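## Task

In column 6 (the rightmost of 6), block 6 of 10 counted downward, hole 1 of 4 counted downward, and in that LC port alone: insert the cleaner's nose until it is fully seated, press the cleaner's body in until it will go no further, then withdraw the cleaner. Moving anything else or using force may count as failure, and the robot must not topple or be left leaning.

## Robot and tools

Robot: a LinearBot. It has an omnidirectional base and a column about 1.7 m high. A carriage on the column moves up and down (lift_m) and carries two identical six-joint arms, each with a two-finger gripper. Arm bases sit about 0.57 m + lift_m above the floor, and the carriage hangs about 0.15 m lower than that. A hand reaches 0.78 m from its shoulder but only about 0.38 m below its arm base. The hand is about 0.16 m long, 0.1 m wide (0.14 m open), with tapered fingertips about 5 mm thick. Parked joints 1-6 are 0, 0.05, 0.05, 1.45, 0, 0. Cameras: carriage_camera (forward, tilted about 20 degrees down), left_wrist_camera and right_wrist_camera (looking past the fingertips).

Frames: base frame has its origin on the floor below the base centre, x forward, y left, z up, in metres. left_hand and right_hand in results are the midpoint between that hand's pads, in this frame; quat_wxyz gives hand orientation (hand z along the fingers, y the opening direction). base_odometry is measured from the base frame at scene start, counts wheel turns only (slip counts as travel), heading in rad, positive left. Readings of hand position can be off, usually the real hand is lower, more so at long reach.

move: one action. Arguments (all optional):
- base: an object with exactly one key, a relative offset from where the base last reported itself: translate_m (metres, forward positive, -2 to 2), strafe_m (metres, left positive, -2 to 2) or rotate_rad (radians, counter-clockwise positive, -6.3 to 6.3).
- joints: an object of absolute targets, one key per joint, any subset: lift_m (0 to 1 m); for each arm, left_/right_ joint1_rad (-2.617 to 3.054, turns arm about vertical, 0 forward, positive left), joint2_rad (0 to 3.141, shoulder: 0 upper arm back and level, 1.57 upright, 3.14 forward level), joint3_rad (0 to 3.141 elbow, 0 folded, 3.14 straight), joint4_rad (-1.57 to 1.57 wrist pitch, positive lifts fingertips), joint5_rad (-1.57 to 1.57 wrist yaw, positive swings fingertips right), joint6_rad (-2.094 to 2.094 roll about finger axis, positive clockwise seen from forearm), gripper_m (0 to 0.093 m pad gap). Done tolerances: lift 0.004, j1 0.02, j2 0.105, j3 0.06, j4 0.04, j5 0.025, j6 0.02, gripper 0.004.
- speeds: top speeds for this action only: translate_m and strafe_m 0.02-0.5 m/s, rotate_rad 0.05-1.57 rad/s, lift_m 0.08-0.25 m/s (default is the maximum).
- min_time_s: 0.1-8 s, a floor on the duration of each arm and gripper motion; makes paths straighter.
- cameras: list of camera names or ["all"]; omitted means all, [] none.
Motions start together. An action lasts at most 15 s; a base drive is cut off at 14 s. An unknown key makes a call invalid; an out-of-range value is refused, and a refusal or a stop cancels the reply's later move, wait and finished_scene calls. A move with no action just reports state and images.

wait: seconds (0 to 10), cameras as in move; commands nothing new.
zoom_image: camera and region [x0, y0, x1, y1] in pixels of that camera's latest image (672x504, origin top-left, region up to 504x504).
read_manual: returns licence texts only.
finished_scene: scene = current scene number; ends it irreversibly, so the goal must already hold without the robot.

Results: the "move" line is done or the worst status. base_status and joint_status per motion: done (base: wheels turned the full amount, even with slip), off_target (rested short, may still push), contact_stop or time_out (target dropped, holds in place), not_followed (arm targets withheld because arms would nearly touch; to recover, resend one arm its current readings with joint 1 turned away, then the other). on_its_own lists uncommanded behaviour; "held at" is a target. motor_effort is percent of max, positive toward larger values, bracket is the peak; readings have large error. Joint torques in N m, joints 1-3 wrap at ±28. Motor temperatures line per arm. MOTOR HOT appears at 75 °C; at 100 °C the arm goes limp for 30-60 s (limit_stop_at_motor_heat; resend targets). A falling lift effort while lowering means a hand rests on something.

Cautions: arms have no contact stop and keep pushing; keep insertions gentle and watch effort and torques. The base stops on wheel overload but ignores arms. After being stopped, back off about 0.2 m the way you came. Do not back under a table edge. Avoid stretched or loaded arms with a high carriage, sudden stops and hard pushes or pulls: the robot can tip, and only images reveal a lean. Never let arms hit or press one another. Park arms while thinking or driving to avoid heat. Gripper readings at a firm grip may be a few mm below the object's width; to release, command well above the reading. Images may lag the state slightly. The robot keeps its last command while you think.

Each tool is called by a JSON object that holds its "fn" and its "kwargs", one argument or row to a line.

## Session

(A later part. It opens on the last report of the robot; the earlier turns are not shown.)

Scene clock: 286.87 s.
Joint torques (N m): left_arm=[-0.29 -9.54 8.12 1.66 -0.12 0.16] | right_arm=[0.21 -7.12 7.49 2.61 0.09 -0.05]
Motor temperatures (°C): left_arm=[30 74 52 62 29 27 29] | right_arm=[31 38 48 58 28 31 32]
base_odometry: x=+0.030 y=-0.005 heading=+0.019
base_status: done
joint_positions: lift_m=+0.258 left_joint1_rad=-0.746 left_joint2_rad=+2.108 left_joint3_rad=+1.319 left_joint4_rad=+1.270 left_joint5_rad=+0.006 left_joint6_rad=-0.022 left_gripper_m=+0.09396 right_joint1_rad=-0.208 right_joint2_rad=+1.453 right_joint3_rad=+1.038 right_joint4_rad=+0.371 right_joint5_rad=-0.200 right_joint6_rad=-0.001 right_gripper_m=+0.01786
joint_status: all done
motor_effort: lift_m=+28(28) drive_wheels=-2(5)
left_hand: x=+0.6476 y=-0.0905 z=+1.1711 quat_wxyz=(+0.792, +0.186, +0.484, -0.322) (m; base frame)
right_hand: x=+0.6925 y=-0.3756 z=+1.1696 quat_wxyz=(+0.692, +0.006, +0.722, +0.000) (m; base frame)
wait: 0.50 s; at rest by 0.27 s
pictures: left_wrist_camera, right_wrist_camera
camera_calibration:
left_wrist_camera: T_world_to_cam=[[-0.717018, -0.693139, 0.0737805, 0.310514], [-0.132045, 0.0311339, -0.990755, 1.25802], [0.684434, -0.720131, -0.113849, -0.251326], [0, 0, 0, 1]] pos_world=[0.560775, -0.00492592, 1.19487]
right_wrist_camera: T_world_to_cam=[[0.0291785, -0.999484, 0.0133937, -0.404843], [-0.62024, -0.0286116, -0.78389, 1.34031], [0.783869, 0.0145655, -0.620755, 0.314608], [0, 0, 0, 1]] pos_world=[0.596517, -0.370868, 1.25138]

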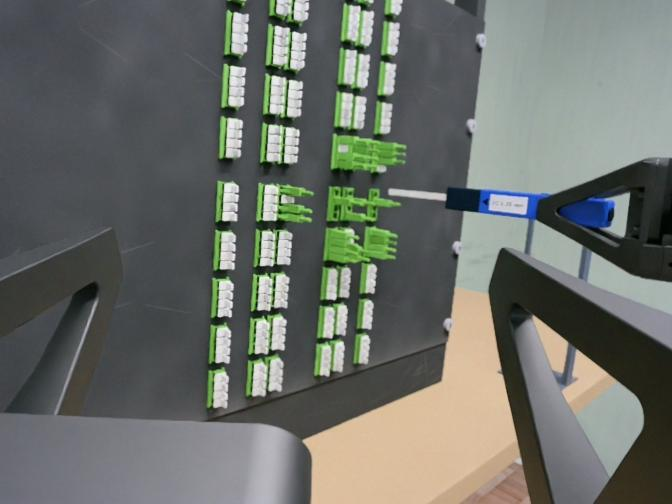

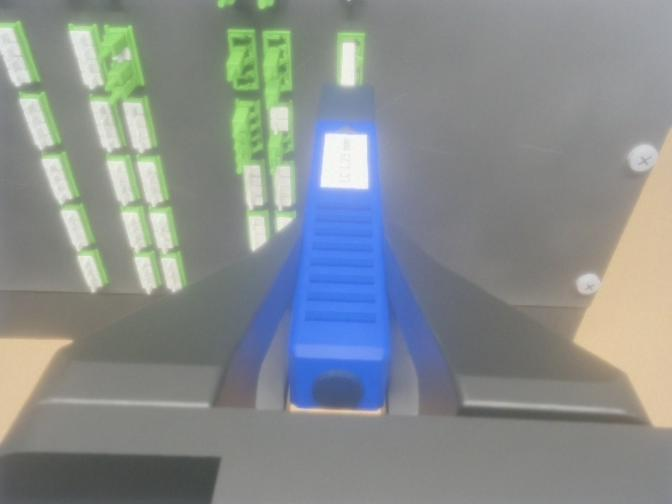

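{"fn": "move", "kwargs": {
  "joints": {"lift_m": 0.2555},
  "speeds": {"lift_m": 0.08},
  "cameras": []
}}

{"fn": "wait", "kwargs": {
  "seconds": 0.5,
  "cameras": ["left_wrist_camera","right_wrist_camera"]
}}

{"fn": "zoom_image", "kwargs": {
  "camera": "left_wrist_camera",
  "region": [350, 150, 450, 250]
}}

{"fn": "zoom_image", "kwargs": {
  "camera": "right_wrist_camera",
  "region": [305, 10, 385, 90]
}}

Scene clock: 305.43 s.
Joint torques (N m): left_arm=[-0.31 -9.69 7.97 1.7 -0.12 0.15] | right_arm=[0.16 -7.36 7.31 2.58 0.03 -0.06]
Motor temperatures (°C): left_arm=[30 75 52 62 29 27 29] | right_arm=[31 38 48 60 28 31 32]
move: done
MOTOR HOT: joint 2 (shoulder) of the left arm reports 75 °C; the controller stops that arm at 100 °C. To cool a motor, set the load down, stop pushing, or move to a pose that needs little force.
base_odometry: x=+0.030 y=-0.005 heading=+0.019
base_status: not commanded
joint_positions: lift_m=+0.256 left_joint1_rad=-0.746 left_joint2_rad=+2.110 left_joint3_rad=+1.321 left_joint4_rad=+1.270 left_joint5_rad=+0.006 left_joint6_rad=-0.021 left_gripper_m=+0.09396 right_joint1_rad=-0.208 right_joint2_rad=+1.453 right_joint3_rad=+1.038 right_joint4_rad=+0.375 right_joint5_rad=-0.200 right_joint6_rad=-0.001 right_gripper_m=+0.01786
joint_status: all done
motor_effort: lift_m=+24(26) drive_wheels=-2(5)
left_hand: x=+0.6478 y=-0.0907 z=+1.1690 quat_wxyz=(+0.793, +0.186, +0.483, -0.322) (m; base frame)
right_hand: x=+0.6926 y=-0.3756 z=+1.1686 quat_wxyz=(+0.693, +0.006, +0.721, +0.000) (m; base frame)
pictures: none
No camera images: "cameras" was empty.

Scene clock: 305.93 s.
Joint torques (N m): left_arm=[-0.31 -9.76 7.97 1.66 -0.12 0.15] | right_arm=[0.01 -7.19 7.34 2.5 0.12 -0.09]
Motor temperatures (°C): left_arm=[30 74 52 62 29 27 29] | right_arm=[31 38 48 60 28 31 32]
MOTOR HOT: still on. Joint 2 (shoulder) of the left arm reports 74 °C.
base_odometry: x=+0.030 y=-0.005 heading=+0.019
base_status: not commanded
joint_positions: lift_m=+0.256 left_joint1_rad=-0.746 left_joint2_rad=+2.110 left_joint3_rad=+1.321 left_joint4_rad=+1.270 left_joint5_rad=+0.006 left_joint6_rad=-0.021 left_gripper_m=+0.09396 right_joint1_rad=-0.208 right_joint2_rad=+1.453 right_joint3_rad=+1.038 right_joint4_rad=+0.375 right_joint5_rad=-0.200 right_joint6_rad=-0.001 right_gripper_m=+0.01786
joint_status: all done
motor_effort: lift_m=+24(26) drive_wheels=-1(5)
left_hand: x=+0.6478 y=-0.0907 z=+1.1690 quat_wxyz=(+0.793, +0.186, +0.483, -0.322) (m; base frame)
right_hand: x=+0.6926 y=-0.3756 z=+1.1686 quat_wxyz=(+0.693, +0.006, +0.721, +0.000) (m; base frame)
wait: 0.50 s; at rest by 0.27 s
pictures: left_wrist_camera, right_wrist_camera
camera_calibration:
left_wrist_camera: T_world_to_cam=[[-0.716966, -0.693234, 0.073385, 0.311115], [-0.131212, 0.0308107, -0.990875, 1.25565], [0.684648, -0.720053, -0.113051, -0.252917], [0, 0, 0, 1]] pos_world=[0.560974, -0.00512536, 1.19277]
right_wrist_camera: T_world_to_cam=[[0.0290929, -0.999472, 0.014446, -0.406073], [-0.616717, -0.0293213, -0.786639, 1.34009], [0.786647, 0.0139766, -0.617244, 0.307709], [0, 0, 0, 1]] pos_world=[0.59621, -0.370867, 1.24996]

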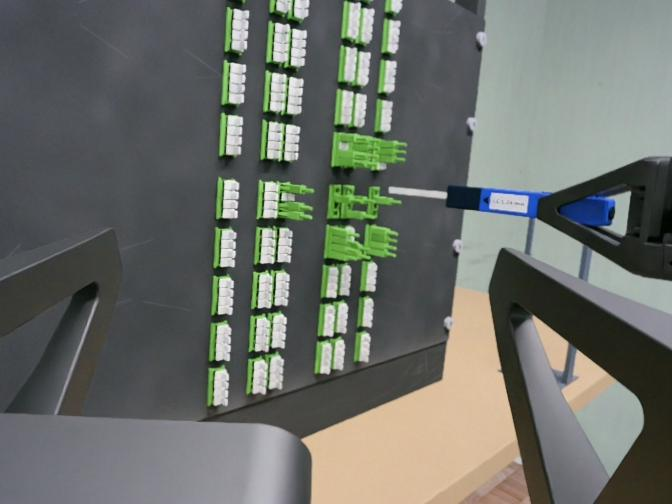

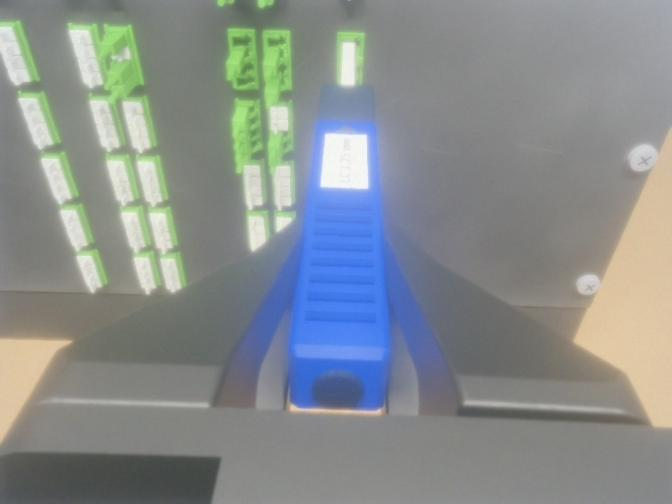

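Scaled by 5.040 from the camera's 672x504 image, which has a finer 960x720 frame.

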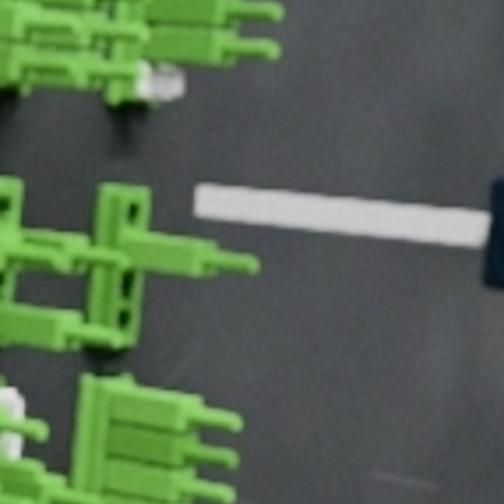

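Scaled by 6.300 from the camera's 672x504 image, which has a finer 960x720 frame.

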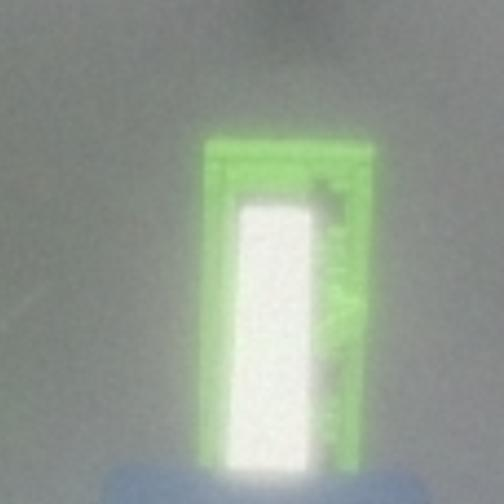

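{"fn": "move", "kwargs": {
  "joints": {"lift_m": 0.253, "right_joint4_rad": 0.395},
  "speeds": {"lift_m": 0.08},
  "cameras": []
}}

{"fn": "wait", "kwargs": {
  "seconds": 0.5,
  "cameras": ["left_wrist_camera","right_wrist_camera"]
}}

{"fn": "zoom_image", "kwargs": {
  "camera": "left_wrist_camera",
  "region": [350, 150, 450, 250]
}}

{"fn": "zoom_image", "kwargs": {
  "camera": "right_wrist_camera",
  "region": [305, 10, 385, 90]
}}

Scene clock: 320.40 s.
Joint torques (N m): left_arm=[-0.35 -9.84 7.91 1.67 -0.12 0.15] | right_arm=[0.39 -7.34 7.38 2.49 0.13 0.02]
Motor temperatures (°C): left_arm=[30 72 51 62 29 27 29] | right_arm=[31 38 48 62 28 31 32]
move: done
MOTOR HOT: cleared for the motors of the left arm.
base_odometry: x=+0.030 y=-0.005 heading=+0.019
base_status: not commanded
joint_positions: lift_m=+0.253 left_joint1_rad=-0.746 left_joint2_rad=+2.111 left_joint3_rad=+1.323 left_joint4_rad=+1.270 left_joint5_rad=+0.006 left_joint6_rad=-0.021 left_gripper_m=+0.09396 right_joint1_rad=-0.208 right_joint2_rad=+1.453 right_joint3_rad=+1.038 right_joint4_rad=+0.373 right_joint5_rad=-0.200 right_joint6_rad=-0.001 right_gripper_m=+0.01786
joint_status: all done
motor_effort: lift_m=+24(24) drive_wheels=-3(3)
left_hand: x=+0.6480 y=-0.0909 z=+1.1662 quat_wxyz=(+0.793, +0.186, +0.483, -0.322) (m; base frame)
right_hand: x=+0.6925 y=-0.3756 z=+1.1657 quat_wxyz=(+0.692, +0.006, +0.721, +0.000) (m; base frame)
pictures: none
No camera images: "cameras" was empty.

Scene clock: 320.90 s.
Joint torques (N m): left_arm=[-0.29 -9.95 7.83 1.64 -0.12 0.15] | right_arm=[0.13 -7.25 7.58 2.47 0.1 -0.02]
Motor temperatures (°C): left_arm=[30 72 51 62 29 27 29] | right_arm=[31 38 48 62 28 31 32]
base_odometry: x=+0.030 y=-0.005 heading=+0.019
base_status: not commanded
joint_positions: lift_m=+0.253 left_joint1_rad=-0.746 left_joint2_rad=+2.111 left_joint3_rad=+1.323 left_joint4_rad=+1.270 left_joint5_rad=+0.006 left_joint6_rad=-0.021 left_gripper_m=+0.09396 right_joint1_rad=-0.208 right_joint2_rad=+1.453 right_joint3_rad=+1.038 right_joint4_rad=+0.373 right_joint5_rad=-0.200 right_joint6_rad=-0.001 right_gripper_m=+0.01786
joint_status: all done
motor_effort: lift_m=+24(24) drive_wheels=-3(3)
left_hand: x=+0.6480 y=-0.0909 z=+1.1662 quat_wxyz=(+0.793, +0.186, +0.483, -0.322) (m; base frame)
right_hand: x=+0.6925 y=-0.3756 z=+1.1657 quat_wxyz=(+0.692, +0.006, +0.721, +0.000) (m; base frame)
wait: 0.50 s; at rest by 0.27 s
pictures: left_wrist_camera, right_wrist_camera
camera_calibration:
left_wrist_camera: T_world_to_cam=[[-0.716966, -0.693234, 0.073385, 0.311397], [-0.131212, 0.0308107, -0.990875, 1.25292], [0.684648, -0.720053, -0.113051, -0.253583], [0, 0, 0, 1]] pos_world=[0.561274, -0.00532536, 1.18997]
right_wrist_camera: T_world_to_cam=[[0.029164, -0.999477, 0.0139681, -0.405486], [-0.618227, -0.0290166, -0.785464, 1.33758], [0.785458, 0.0142718, -0.61875, 0.308662], [0, 0, 0, 1]] pos_world=[0.596313, -0.370867, 1.24727]

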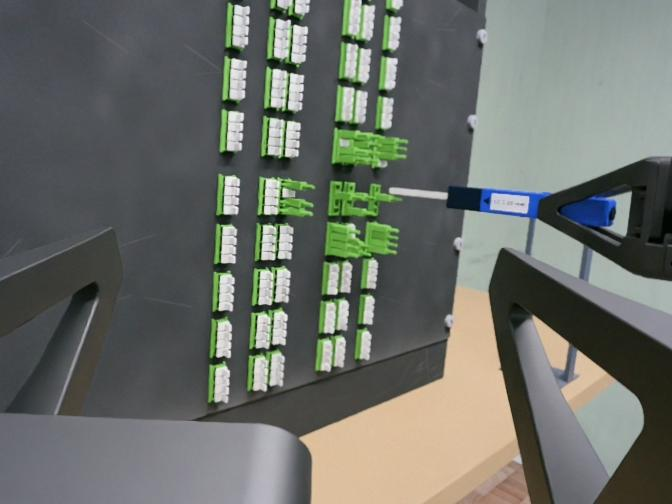

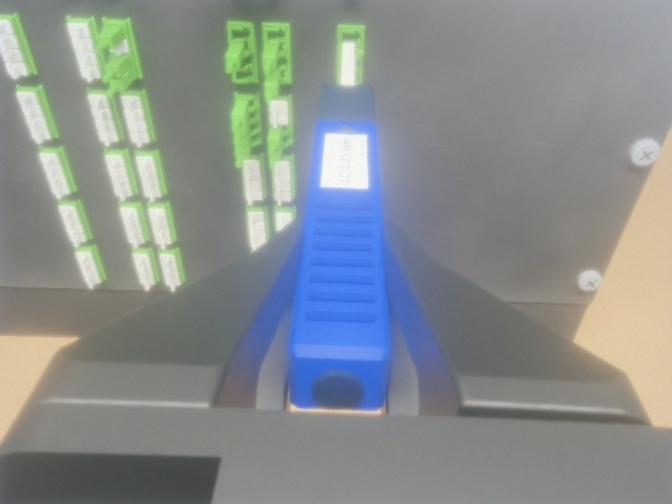

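Scaled by 5.040 from the camera's 672x504 image, which has a finer 960x720 frame.

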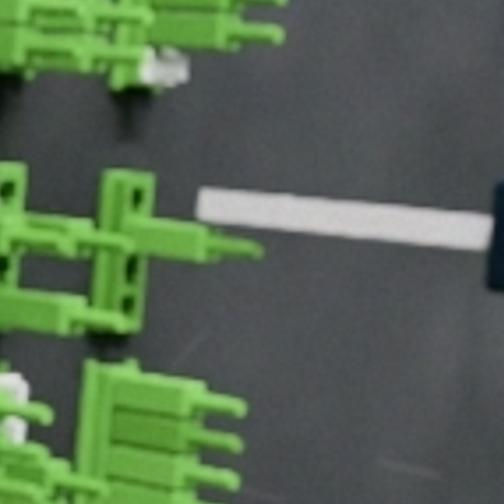

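Scaled by 6.300 from the camera's 672x504 image, which has a finer 960x720 frame.

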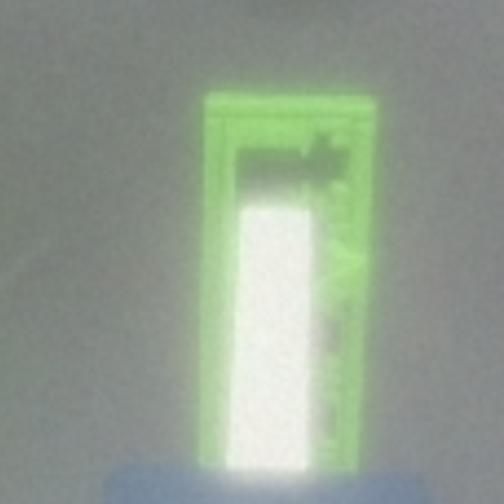

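{"fn": "move", "kwargs": {
  "base": {"translate_m": 0.007},
  "joints": {"lift_m": 0.2537},
  "speeds": {"lift_m": 0.08, "translate_m": 0.02},
  "cameras": []
}}

{"fn": "wait", "kwargs": {
  "seconds": 0.5,
  "cameras": ["left_wrist_camera","right_wrist_camera"]
}}

{"fn": "zoom_image", "kwargs": {
  "camera": "left_wrist_camera",
  "region": [360, 150, 440, 230]
}}

{"fn": "zoom_image", "kwargs": {
  "camera": "right_wrist_camera",
  "region": [305, 10, 385, 90]
}}

Scene clock: 335.33 s.
Joint torques (N m): left_arm=[-0.27 -9.89 7.99 1.61 -0.12 0.15] | right_arm=[0.03 -7.36 7.34 2.47 0.15 -0.1]
Motor temperatures (°C): left_arm=[30 70 50 62 29 27 29] | right_arm=[31 38 48 62 28 31 32]
move: done
base_odometry: x=+0.037 y=-0.005 heading=+0.020
base_status: done
joint_positions: lift_m=+0.254 left_joint1_rad=-0.746 left_joint2_rad=+2.111 left_joint3_rad=+1.323 left_joint4_rad=+1.271 left_joint5_rad=+0.006 left_joint6_rad=-0.021 left_gripper_m=+0.09396 right_joint1_rad=-0.208 right_joint2_rad=+1.453 right_joint3_rad=+1.038 right_joint4_rad=+0.374 right_joint5_rad=-0.200 right_joint6_rad=-0.001 right_gripper_m=+0.01786
joint_status: all done
motor_effort: lift_m=+28(29) drive_wheels=-3(8)
left_hand: x=+0.6480 y=-0.0908 z=+1.1667 quat_wxyz=(+0.793, +0.186, +0.483, -0.322) (m; base frame)
right_hand: x=+0.6925 y=-0.3756 z=+1.1661 quat_wxyz=(+0.693, +0.006, +0.721, +0.000) (m; base frame)
pictures: none
No camera images: "cameras" was empty.

Scene clock: 335.83 s.
Joint torques (N m): left_arm=[-0.27 -9.8 7.88 1.68 -0.12 0.15] | right_arm=[0.17 -7.28 7.6 2.44 0.06 -0.05]
Motor temperatures (°C): left_arm=[30 70 49 62 29 27 29] | right_arm=[31 38 48 62 28 31 32]
base_odometry: x=+0.037 y=-0.005 heading=+0.020
base_status: done
joint_positions: lift_m=+0.254 left_joint1_rad=-0.746 left_joint2_rad=+2.111 left_joint3_rad=+1.323 left_joint4_rad=+1.271 left_joint5_rad=+0.006 left_joint6_rad=-0.021 left_gripper_m=+0.09396 right_joint1_rad=-0.208 right_joint2_rad=+1.453 right_joint3_rad=+1.038 right_joint4_rad=+0.374 right_joint5_rad=-0.200 right_joint6_rad=-0.001 right_gripper_m=+0.01786
joint_status: all done
motor_effort: lift_m=+28(29) drive_wheels=-5(8)
left_hand: x=+0.6480 y=-0.0908 z=+1.1667 quat_wxyz=(+0.793, +0.186, +0.483, -0.322) (m; base frame)
right_hand: x=+0.6925 y=-0.3756 z=+1.1661 quat_wxyz=(+0.693, +0.006, +0.721, +0.000) (m; base frame)
wait: 0.50 s; at rest by 0.27 s
pictures: left_wrist_camera, right_wrist_camera
camera_calibration:
left_wrist_camera: T_world_to_cam=[[-0.716916, -0.693335, 0.0729271, 0.311881], [-0.13039, 0.0305889, -0.990991, 1.25298], [0.684858, -0.719966, -0.112333, -0.254367], [0, 0, 0, 1]] pos_world=[0.561173, -0.00522493, 1.19037]
right_wrist_camera: T_world_to_cam=[[0.0292011, -0.999473, 0.0142088, -0.405809], [-0.617611, -0.0292176, -0.785941, 1.33798], [0.785941, 0.0141748, -0.618138, 0.3079], [0, 0, 0, 1]] pos_world=[0.596211, -0.370867, 1.24767]

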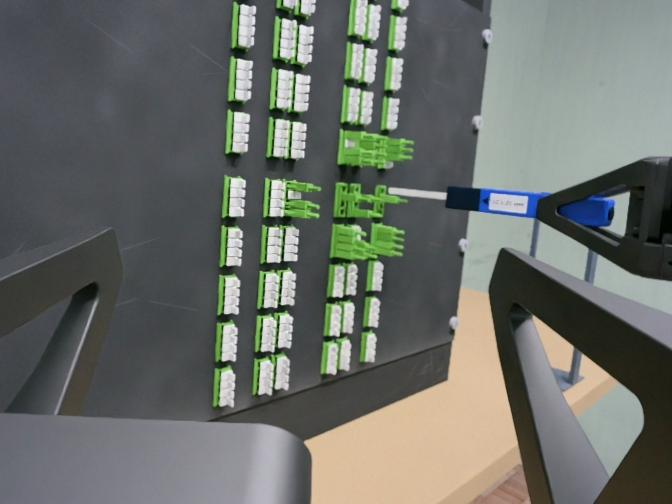

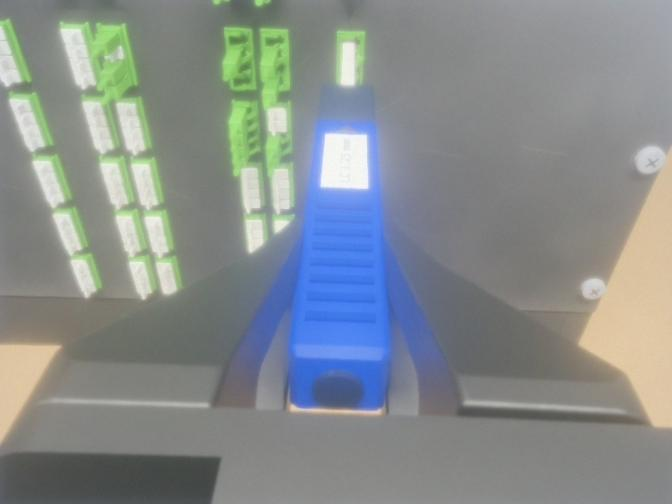

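Scaled by 6.300 from the camera's 672x504 image, which has a finer 960x720 frame.

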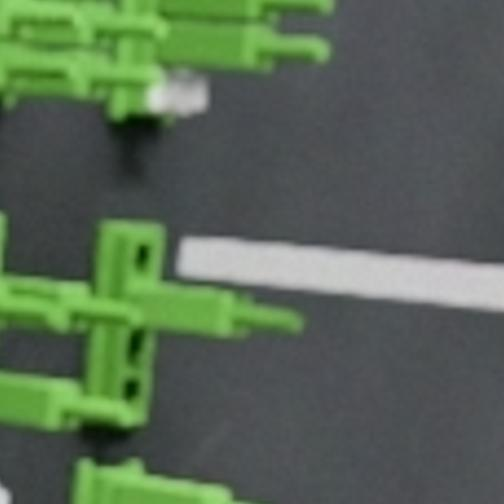

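Scaled by 6.300 from the camera's 672x504 image, which has a finer 960x720 frame.

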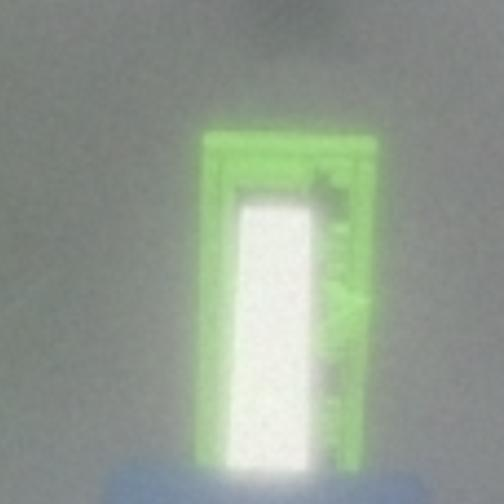

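{"fn": "move", "kwargs": {
  "base": {"strafe_m": 0.0005},
  "speeds": {"strafe_m": 0.02},
  "cameras": []
}}

{"fn": "wait", "kwargs": {
  "seconds": 0.5,
  "cameras": ["left_wrist_camera","right_wrist_camera"]
}}

{"fn": "zoom_image", "kwargs": {
  "camera": "left_wrist_camera",
  "region": [360, 150, 440, 230]
}}

{"fn": "zoom_image", "kwargs": {
  "camera": "right_wrist_camera",
  "region": [320, 20, 380, 80]
}}

Scene clock: 353.07 s.
Joint torques (N m): left_arm=[-0.03 -9.54 7.72 1.66 -0.12 0.15] | right_arm=[0.08 -7.34 7.39 2.55 0.04 -0.04]
Motor temperatures (°C): left_arm=[30 69 49 62 29 27 29] | right_arm=[31 38 48 62 28 31 32]
move: done
base_odometry: x=+0.037 y=-0.004 heading=+0.020
base_status: done
joint_positions: lift_m=+0.254 left_joint1_rad=-0.746 left_joint2_rad=+2.111 left_joint3_rad=+1.323 left_joint4_rad=+1.271 left_joint5_rad=+0.006 left_joint6_rad=-0.021 left_gripper_m=+0.09396 right_joint1_rad=-0.208 right_joint2_rad=+1.453 right_joint3_rad=+1.038 right_joint4_rad=+0.375 right_joint5_rad=-0.200 right_joint6_rad=-0.001 right_gripper_m=+0.01786
joint_status: not commanded
motor_effort: lift_m=+28(28) drive_wheels=+4(4)
left_hand: x=+0.6480 y=-0.0908 z=+1.1667 quat_wxyz=(+0.793, +0.186, +0.483, -0.322) (m; base frame)
right_hand: x=+0.6926 y=-0.3753 z=+1.1662 quat_wxyz=(+0.693, +0.005, +0.721, +0.000) (m; base frame)
pictures: none
No camera images: "cameras" was empty.

Scene clock: 353.57 s.
Joint torques (N m): left_arm=[-0.27 -9.72 7.83 1.65 -0.12 0.15] | right_arm=[0.16 -7.12 7.39 2.48 0.15 -0.05]
Motor temperatures (°C): left_arm=[30 69 48 62 29 27 29] | right_arm=[31 38 48 62 28 31 32]
base_odometry: x=+0.037 y=-0.004 heading=+0.020
base_status: done
joint_positions: lift_m=+0.254 left_joint1_rad=-0.746 left_joint2_rad=+2.111 left_joint3_rad=+1.323 left_joint4_rad=+1.271 left_joint5_rad=+0.006 left_joint6_rad=-0.021 left_gripper_m=+0.09396 right_joint1_rad=-0.208 right_joint2_rad=+1.453 right_joint3_rad=+1.038 right_joint4_rad=+0.375 right_joint5_rad=-0.200 right_joint6_rad=-0.001 right_gripper_m=+0.01786
joint_status: not commanded
motor_effort: lift_m=+28(28) drive_wheels=+1(4)
left_hand: x=+0.6480 y=-0.0908 z=+1.1667 quat_wxyz=(+0.793, +0.186, +0.483, -0.322) (m; base frame)
right_hand: x=+0.6926 y=-0.3753 z=+1.1662 quat_wxyz=(+0.693, +0.005, +0.721, +0.000) (m; base frame)
wait: 0.50 s; at rest by 0.27 s
pictures: left_wrist_camera, right_wrist_camera
camera_calibration:
left_wrist_camera: T_world_to_cam=[[-0.716916, -0.693335, 0.0729271, 0.311881], [-0.13039, 0.0305889, -0.990991, 1.25298], [0.684858, -0.719966, -0.112333, -0.254367], [0, 0, 0, 1]] pos_world=[0.561173, -0.00522493, 1.19037]
right_wrist_camera: T_world_to_cam=[[0.0298995, -0.999451, 0.0142932, -0.406124], [-0.617305, -0.0297103, -0.786163, 1.3379], [0.786155, 0.0146826, -0.617854, 0.307606], [0, 0, 0, 1]] pos_world=[0.596208, -0.370668, 1.24767]

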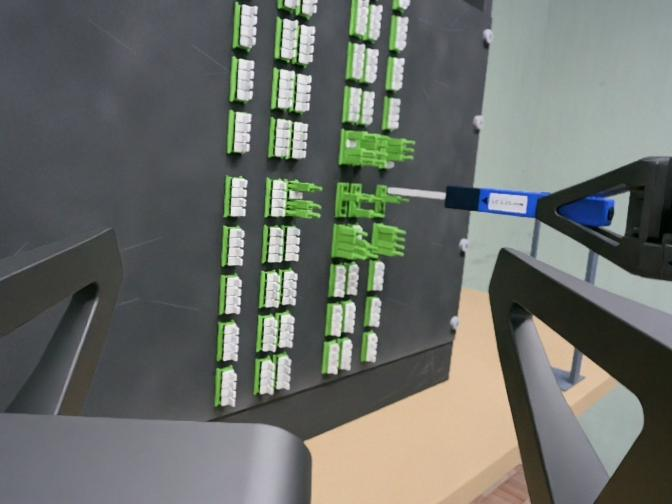

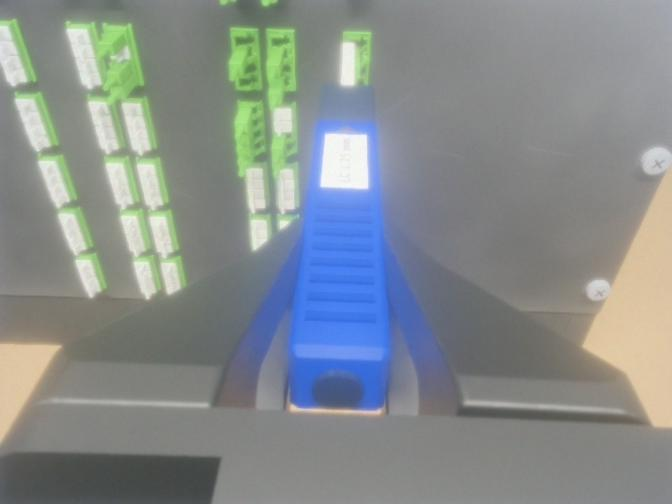

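Scaled by 6.300 from the camera's 672x504 image, which has a finer 960x720 frame.

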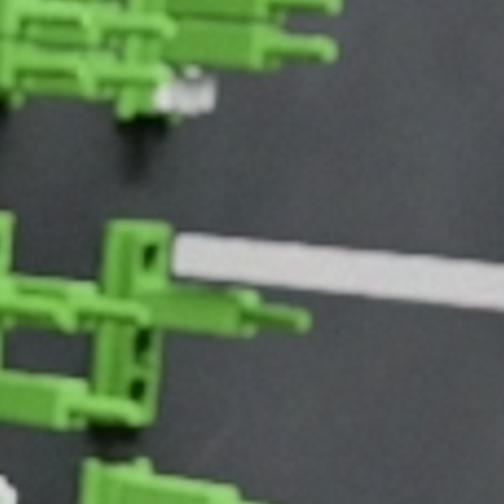

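Scaled by 8.400 from the camera's 672x504 image, which has a finer 960x720 frame.

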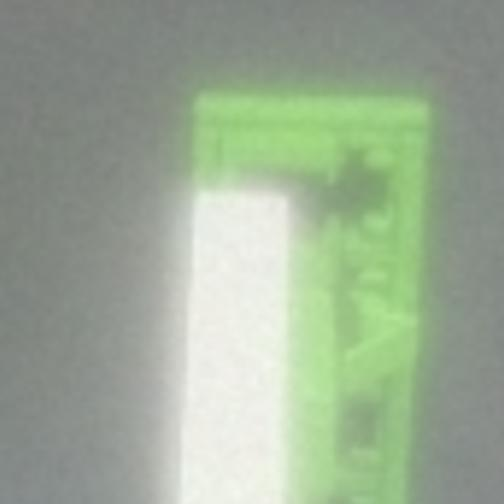

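{"fn": "move", "kwargs": {
  "base": {"translate_m": 0.002},
  "speeds": {"translate_m": 0.02},
  "cameras": []
}}

{"fn": "wait", "kwargs": {
  "seconds": 0.5,
  "cameras": ["left_wrist_camera","right_wrist_camera"]
}}

{"fn": "zoom_image", "kwargs": {
  "camera": "left_wrist_camera",
  "region": [360, 150, 440, 230]
}}

{"fn": "zoom_image", "kwargs": {
  "camera": "right_wrist_camera",
  "region": [320, 20, 380, 80]
}}

Scene clock: 372.87 s.
Joint torques (N m): left_arm=[-0.5 -9.77 7.83 1.61 -0.11 0.15] | right_arm=[0.16 -7.35 7.46 2.46 0.09 -0.02]
Motor temperatures (°C): left_arm=[30 69 48 62 29 27 29] | right_arm=[31 38 48 62 28 31 32]
move: done
base_odometry: x=+0.039 y=-0.004 heading=+0.021
base_status: done
joint_positions: lift_m=+0.254 left_joint1_rad=-0.745 left_joint2_rad=+2.112 left_joint3_rad=+1.323 left_joint4_rad=+1.271 left_joint5_rad=+0.006 left_joint6_rad=-0.021 left_gripper_m=+0.09396 right_joint1_rad=-0.208 right_joint2_rad=+1.453 right_joint3_rad=+1.038 right_joint4_rad=+0.374 right_joint5_rad=-0.200 right_joint6_rad=-0.001 right_gripper_m=+0.01786
joint_status: not commanded
motor_effort: lift_m=+28(28) drive_wheels=-3(7)
left_hand: x=+0.6484 y=-0.0905 z=+1.1665 quat_wxyz=(+0.793, +0.186, +0.483, -0.321) (m; base frame)
right_hand: x=+0.6926 y=-0.3753 z=+1.1661 quat_wxyz=(+0.693, +0.005, +0.721, +0.000) (m; base frame)
pictures: none
No camera images: "cameras" was empty.

Scene clock: 373.37 s.
Joint torques (N m): left_arm=[-0.36 -9.99 8.05 1.66 -0.11 0.15] | right_arm=[0.02 -6.94 7.41 2.48 0.08 -0.07]
Motor temperatures (°C): left_arm=[30 69 48 62 29 27 29] | right_arm=[31 38 48 62 28 31 32]
base_odometry: x=+0.039 y=-0.004 heading=+0.021
base_status: done
joint_positions: lift_m=+0.254 left_joint1_rad=-0.745 left_joint2_rad=+2.112 left_joint3_rad=+1.323 left_joint4_rad=+1.271 left_joint5_rad=+0.006 left_joint6_rad=-0.021 left_gripper_m=+0.09396 right_joint1_rad=-0.208 right_joint2_rad=+1.453 right_joint3_rad=+1.038 right_joint4_rad=+0.374 right_joint5_rad=-0.200 right_joint6_rad=-0.001 right_gripper_m=+0.01786
joint_status: not commanded
motor_effort: lift_m=+28(28) drive_wheels=-5(7)
left_hand: x=+0.6484 y=-0.0905 z=+1.1664 quat_wxyz=(+0.793, +0.186, +0.484, -0.321) (m; base frame)
right_hand: x=+0.6926 y=-0.3753 z=+1.1661 quat_wxyz=(+0.693, +0.005, +0.721, +0.000) (m; base frame)
wait: 0.50 s; at rest by 0.27 s
pictures: left_wrist_camera, right_wrist_camera
camera_calibration:
left_wrist_camera: T_world_to_cam=[[-0.715827, -0.69441, 0.0733906, 0.311081], [-0.131264, 0.0305893, -0.990875, 1.25317], [0.685829, -0.718929, -0.113048, -0.254139], [0, 0, 0, 1]] pos_world=[0.561472, -0.00502359, 1.19017]
right_wrist_camera: T_world_to_cam=[[0.0299185, -0.999452, 0.0141413, -0.40595], [-0.617588, -0.0296078, -0.785945, 1.33789], [0.785933, 0.0147808, -0.618135, 0.308047], [0, 0, 0, 1]] pos_world=[0.596308, -0.370669, 1.24767]

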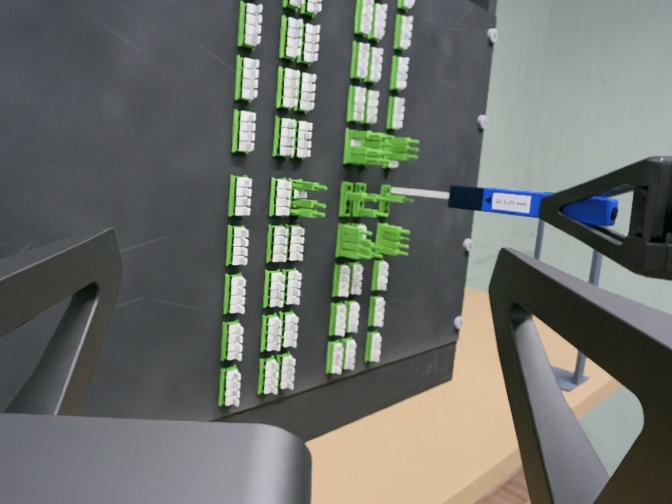

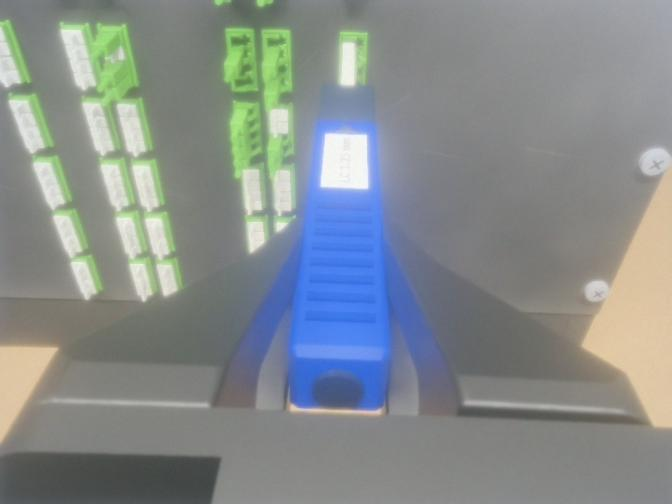

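Scaled by 6.300 from the camera's 672x504 image, which has a finer 960x720 frame.

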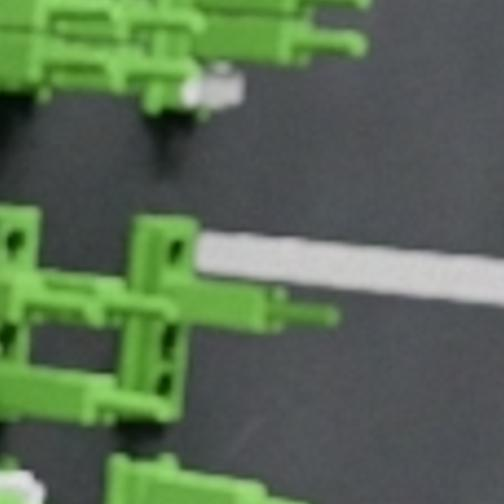

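Scaled by 8.400 from the camera's 672x504 image, which has a finer 960x720 frame.

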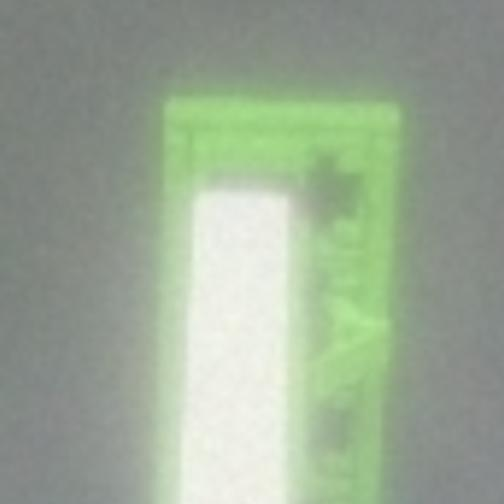

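{"fn": "move", "kwargs": {
  "base": {"translate_m": 0.001},
  "speeds": {"translate_m": 0.02},
  "cameras": []
}}

{"fn": "wait", "kwargs": {
  "seconds": 0.5,
  "cameras": ["left_wrist_camera","right_wrist_camera"]
}}

{"fn": "zoom_image", "kwargs": {
  "camera": "left_wrist_camera",
  "region": [360, 150, 440, 230]
}}

{"fn": "zoom_image", "kwargs": {
  "camera": "right_wrist_camera",
  "region": [320, 20, 380, 80]
}}

Scene clock: 402.73 s.
Joint torques (N m): left_arm=[-0.36 -9.89 7.83 1.68 -0.11 0.15] | right_arm=[0.1 -7.2 7.39 2.42 0.06 -0.06]
Motor temperatures (°C): left_arm=[30 70 48 63 29 27 29] | right_arm=[31 38 48 62 28 31 32]
move: done
base_odometry: x=+0.040 y=-0.004 heading=+0.021
base_status: done
joint_positions: lift_m=+0.254 left_joint1_rad=-0.745 left_joint2_rad=+2.112 left_joint3_rad=+1.323 left_joint4_rad=+1.270 left_joint5_rad=+0.006 left_joint6_rad=-0.021 left_gripper_m=+0.09396 right_joint1_rad=-0.208 right_joint2_rad=+1.453 right_joint3_rad=+1.038 right_joint4_rad=+0.374 right_joint5_rad=-0.200 right_joint6_rad=-0.001 right_gripper_m=+0.01786
joint_status: not commanded
motor_effort: lift_m=+28(28) drive_wheels=-4(5)
left_hand: x=+0.6485 y=-0.0905 z=+1.1663 quat_wxyz=(+0.793, +0.186, +0.484, -0.321) (m; base frame)
right_hand: x=+0.6926 y=-0.3753 z=+1.1660 quat_wxyz=(+0.693, +0.005, +0.721, +0.000) (m; base frame)
pictures: none
No camera images: "cameras" was empty.

Scene clock: 403.23 s.
Joint torques (N m): left_arm=[-0.35 -9.91 7.79 1.65 -0.11 0.15] | right_arm=[0.25 -7.28 7.56 2.49 0.05 -0.03]
Motor temperatures (°C): left_arm=[30 70 48 63 29 27 29] | right_arm=[31 38 48 62 28 31 32]
base_odometry: x=+0.040 y=-0.004 heading=+0.021
base_status: done
joint_positions: lift_m=+0.254 left_joint1_rad=-0.745 left_joint2_rad=+2.112 left_joint3_rad=+1.323 left_joint4_rad=+1.270 left_joint5_rad=+0.006 left_joint6_rad=-0.021 left_gripper_m=+0.09396 right_joint1_rad=-0.208 right_joint2_rad=+1.453 right_joint3_rad=+1.038 right_joint4_rad=+0.374 right_joint5_rad=-0.200 right_joint6_rad=-0.001 right_gripper_m=+0.01786
joint_status: not commanded
motor_effort: lift_m=+28(28) drive_wheels=-4(5)
left_hand: x=+0.6485 y=-0.0905 z=+1.1663 quat_wxyz=(+0.793, +0.186, +0.484, -0.321) (m; base frame)
right_hand: x=+0.6926 y=-0.3754 z=+1.1660 quat_wxyz=(+0.693, +0.006, +0.721, +0.000) (m; base frame)
wait: 0.50 s; at rest by 0.27 s
pictures: left_wrist_camera, right_wrist_camera
camera_calibration:
left_wrist_camera: T_world_to_cam=[[-0.715805, -0.694432, 0.0734006, 0.311066], [-0.131545, 0.0308644, -0.99083, 1.25319], [0.685798, -0.718896, -0.113442, -0.253805], [0, 0, 0, 1]] pos_world=[0.561572, -0.00512394, 1.19007]
right_wrist_camera: T_world_to_cam=[[0.0295027, -0.999465, 0.0140844, -0.405634], [-0.617933, -0.0293123, -0.785684, 1.33781], [0.785677, 0.0144766, -0.618468, 0.308439], [0, 0, 0, 1]] pos_world=[0.596311, -0.370668, 1.24757]

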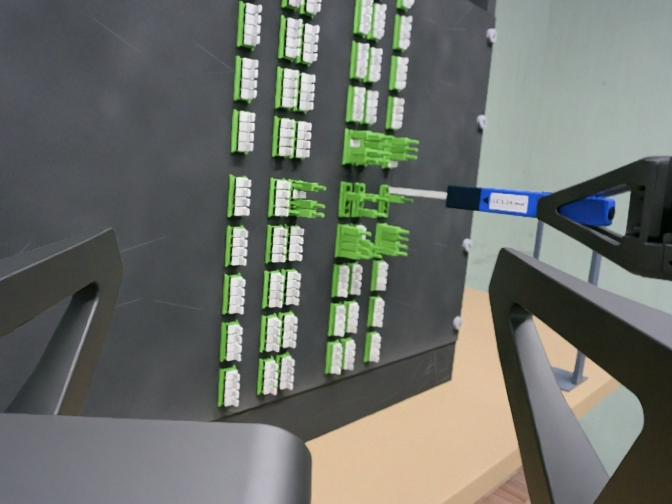

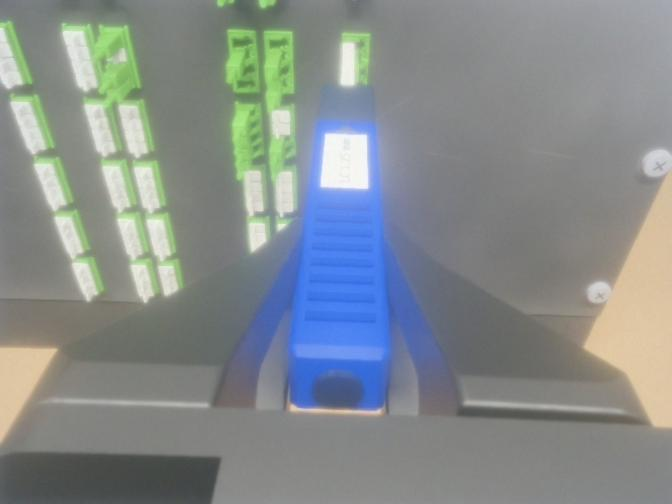

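Scaled by 6.300 from the camera's 672x504 image, which has a finer 960x720 frame.

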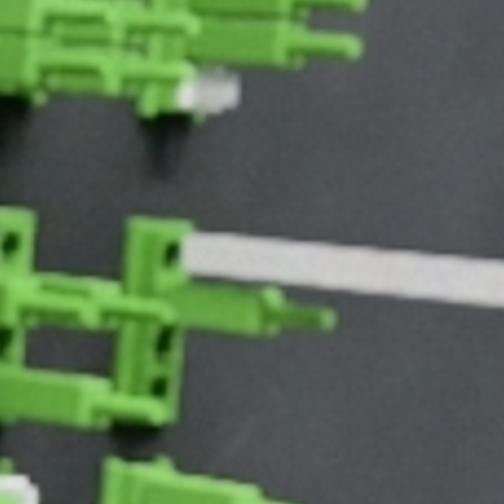

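Scaled by 8.400 from the camera's 672x504 image, which has a finer 960x720 frame.

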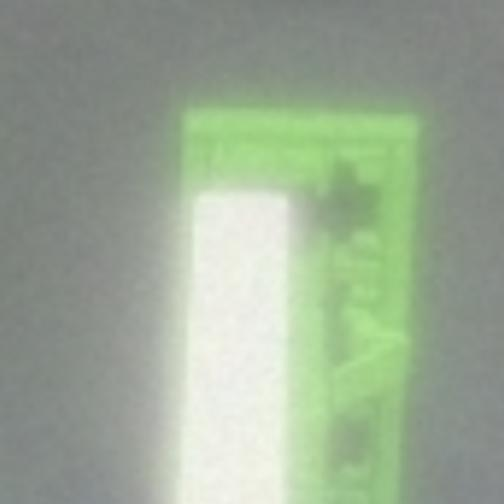

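{"fn": "zoom_image", "kwargs": {
  "camera": "right_wrist_camera",
  "region": [220, 10, 310, 100]
}}

{"fn": "zoom_image", "kwargs": {
  "camera": "right_wrist_camera",
  "region": [330, 20, 380, 70]
}}

{"fn": "zoom_image", "kwargs": {
  "camera": "left_wrist_camera",
  "region": [335, 165, 405, 235]
}}

Scaled by 5.600 from the camera's 672x504 image, which has a finer 960x720 frame.

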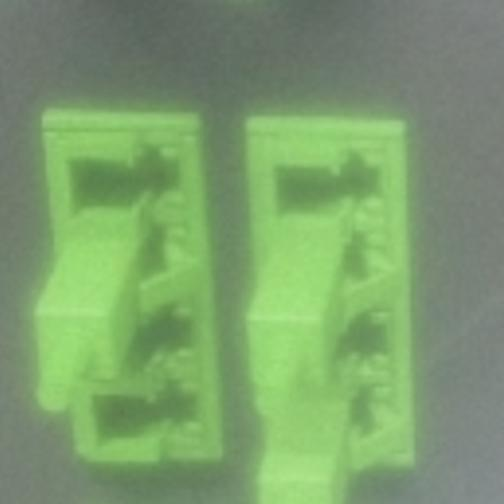

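Scaled by 10.080 from the camera's 672x504 image, which has a finer 960x720 frame.

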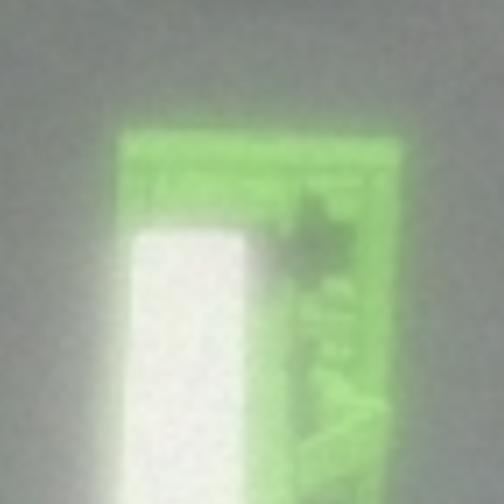

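Scaled by 7.200 from the camera's 672x504 image, which has a finer 960x720 frame.

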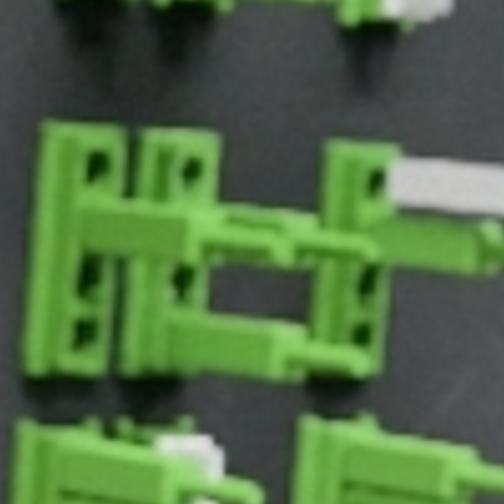

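{"fn": "move", "kwargs": {
  "joints": {"right_joint1_rad": -0.2115},
  "min_time_s": 0.5,
  "cameras": []
}}

{"fn": "wait", "kwargs": {
  "seconds": 0.5,
  "cameras": ["left_wrist_camera","right_wrist_camera"]
}}

{"fn": "zoom_image", "kwargs": {
  "camera": "right_wrist_camera",
  "region": [330, 20, 380, 70]
}}

{"fn": "zoom_image", "kwargs": {
  "camera": "left_wrist_camera",
  "region": [360, 150, 440, 230]
}}

Scene clock: 434.50 s.
Joint torques (N m): left_arm=[-0.35 -9.88 7.83 1.65 -0.11 0.15] | right_arm=[0.01 -7.06 7.43 2.49 0.09 -0.08]
Motor temperatures (°C): left_arm=[30 70 48 63 29 27 29] | right_arm=[31 38 48 62 28 31 32]
move: done
base_odometry: x=+0.040 y=-0.004 heading=+0.021
base_status: not commanded
joint_positions: lift_m=+0.254 left_joint1_rad=-0.745 left_joint2_rad=+2.112 left_joint3_rad=+1.323 left_joint4_rad=+1.270 left_joint5_rad=+0.006 left_joint6_rad=-0.021 left_gripper_m=+0.09396 right_joint1_rad=-0.208 right_joint2_rad=+1.453 right_joint3_rad=+1.038 right_joint4_rad=+0.374 right_joint5_rad=-0.200 right_joint6_rad=-0.001 right_gripper_m=+0.01786
joint_status: all done
motor_effort: lift_m=+28(28) drive_wheels=-5(5)
left_hand: x=+0.6485 y=-0.0905 z=+1.1663 quat_wxyz=(+0.793, +0.186, +0.484, -0.321) (m; base frame)
right_hand: x=+0.6926 y=-0.3754 z=+1.1660 quat_wxyz=(+0.693, +0.006, +0.721, +0.000) (m; base frame)
pictures: none
No camera images: "cameras" was empty.

Scene clock: 435.00 s.
Joint torques (N m): left_arm=[-0.36 -9.87 7.83 1.66 -0.11 0.15] | right_arm=[-0.06 -7.2 7.39 2.53 0.1 -0.1]
Motor temperatures (°C): left_arm=[30 70 48 63 29 27 29] | right_arm=[31 38 48 62 28 31 32]
base_odometry: x=+0.040 y=-0.004 heading=+0.021
base_status: not commanded
joint_positions: lift_m=+0.254 left_joint1_rad=-0.745 left_joint2_rad=+2.112 left_joint3_rad=+1.323 left_joint4_rad=+1.270 left_joint5_rad=+0.006 left_joint6_rad=-0.021 left_gripper_m=+0.09396 right_joint1_rad=-0.208 right_joint2_rad=+1.453 right_joint3_rad=+1.038 right_joint4_rad=+0.374 right_joint5_rad=-0.200 right_joint6_rad=-0.001 right_gripper_m=+0.01786
joint_status: all done
motor_effort: lift_m=+28(28) drive_wheels=-4(5)
left_hand: x=+0.6485 y=-0.0905 z=+1.1663 quat_wxyz=(+0.793, +0.186, +0.484, -0.321) (m; base frame)
right_hand: x=+0.6926 y=-0.3754 z=+1.1660 quat_wxyz=(+0.693, +0.006, +0.721, +0.000) (m; base frame)
wait: 0.50 s; at rest by 0.27 s
pictures: left_wrist_camera, right_wrist_camera
camera_calibration:
left_wrist_camera: T_world_to_cam=[[-0.715805, -0.694432, 0.0734006, 0.311066], [-0.131545, 0.0308644, -0.99083, 1.25319], [0.685798, -0.718896, -0.113442, -0.253805], [0, 0, 0, 1]] pos_world=[0.561572, -0.00512394, 1.19007]
right_wrist_camera: T_world_to_cam=[[0.0295027, -0.999465, 0.0140844, -0.405634], [-0.617933, -0.0293123, -0.785684, 1.33781], [0.785677, 0.0144766, -0.618468, 0.308439], [0, 0, 0, 1]] pos_world=[0.596311, -0.370668, 1.24757]

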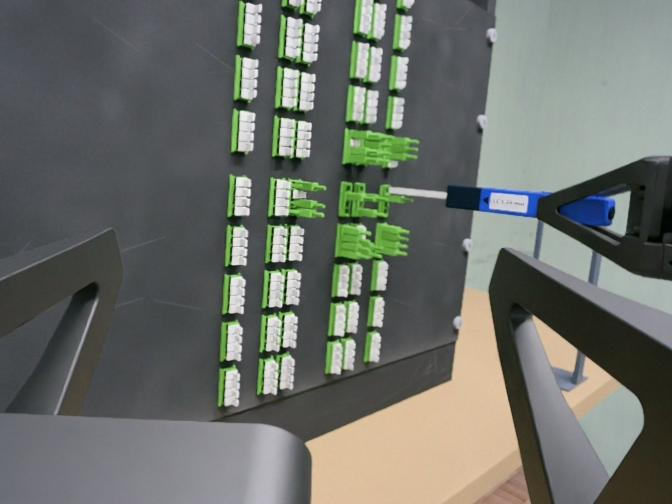

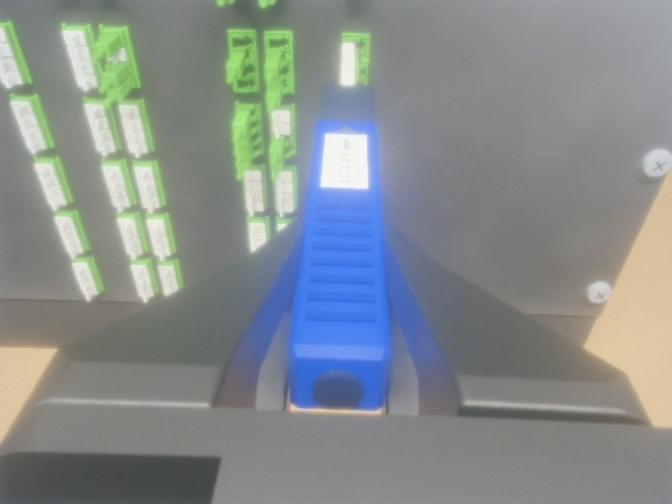

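Scaled by 10.080 from the camera's 672x504 image, which has a finer 960x720 frame.

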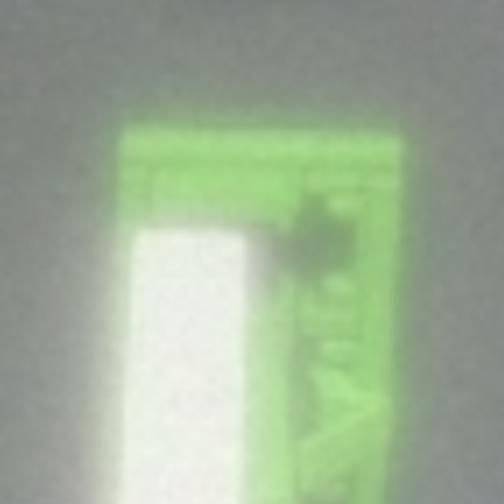

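Scaled by 6.300 from the camera's 672x504 image, which has a finer 960x720 frame.

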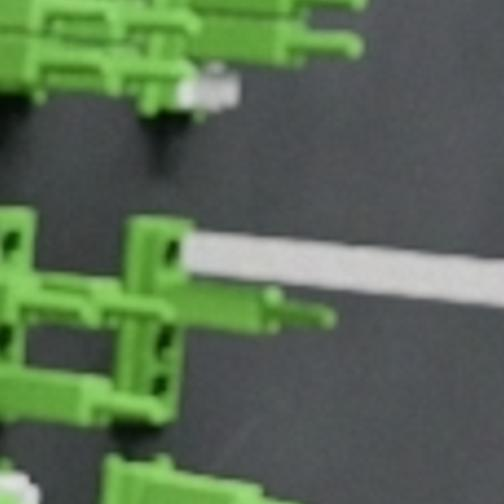

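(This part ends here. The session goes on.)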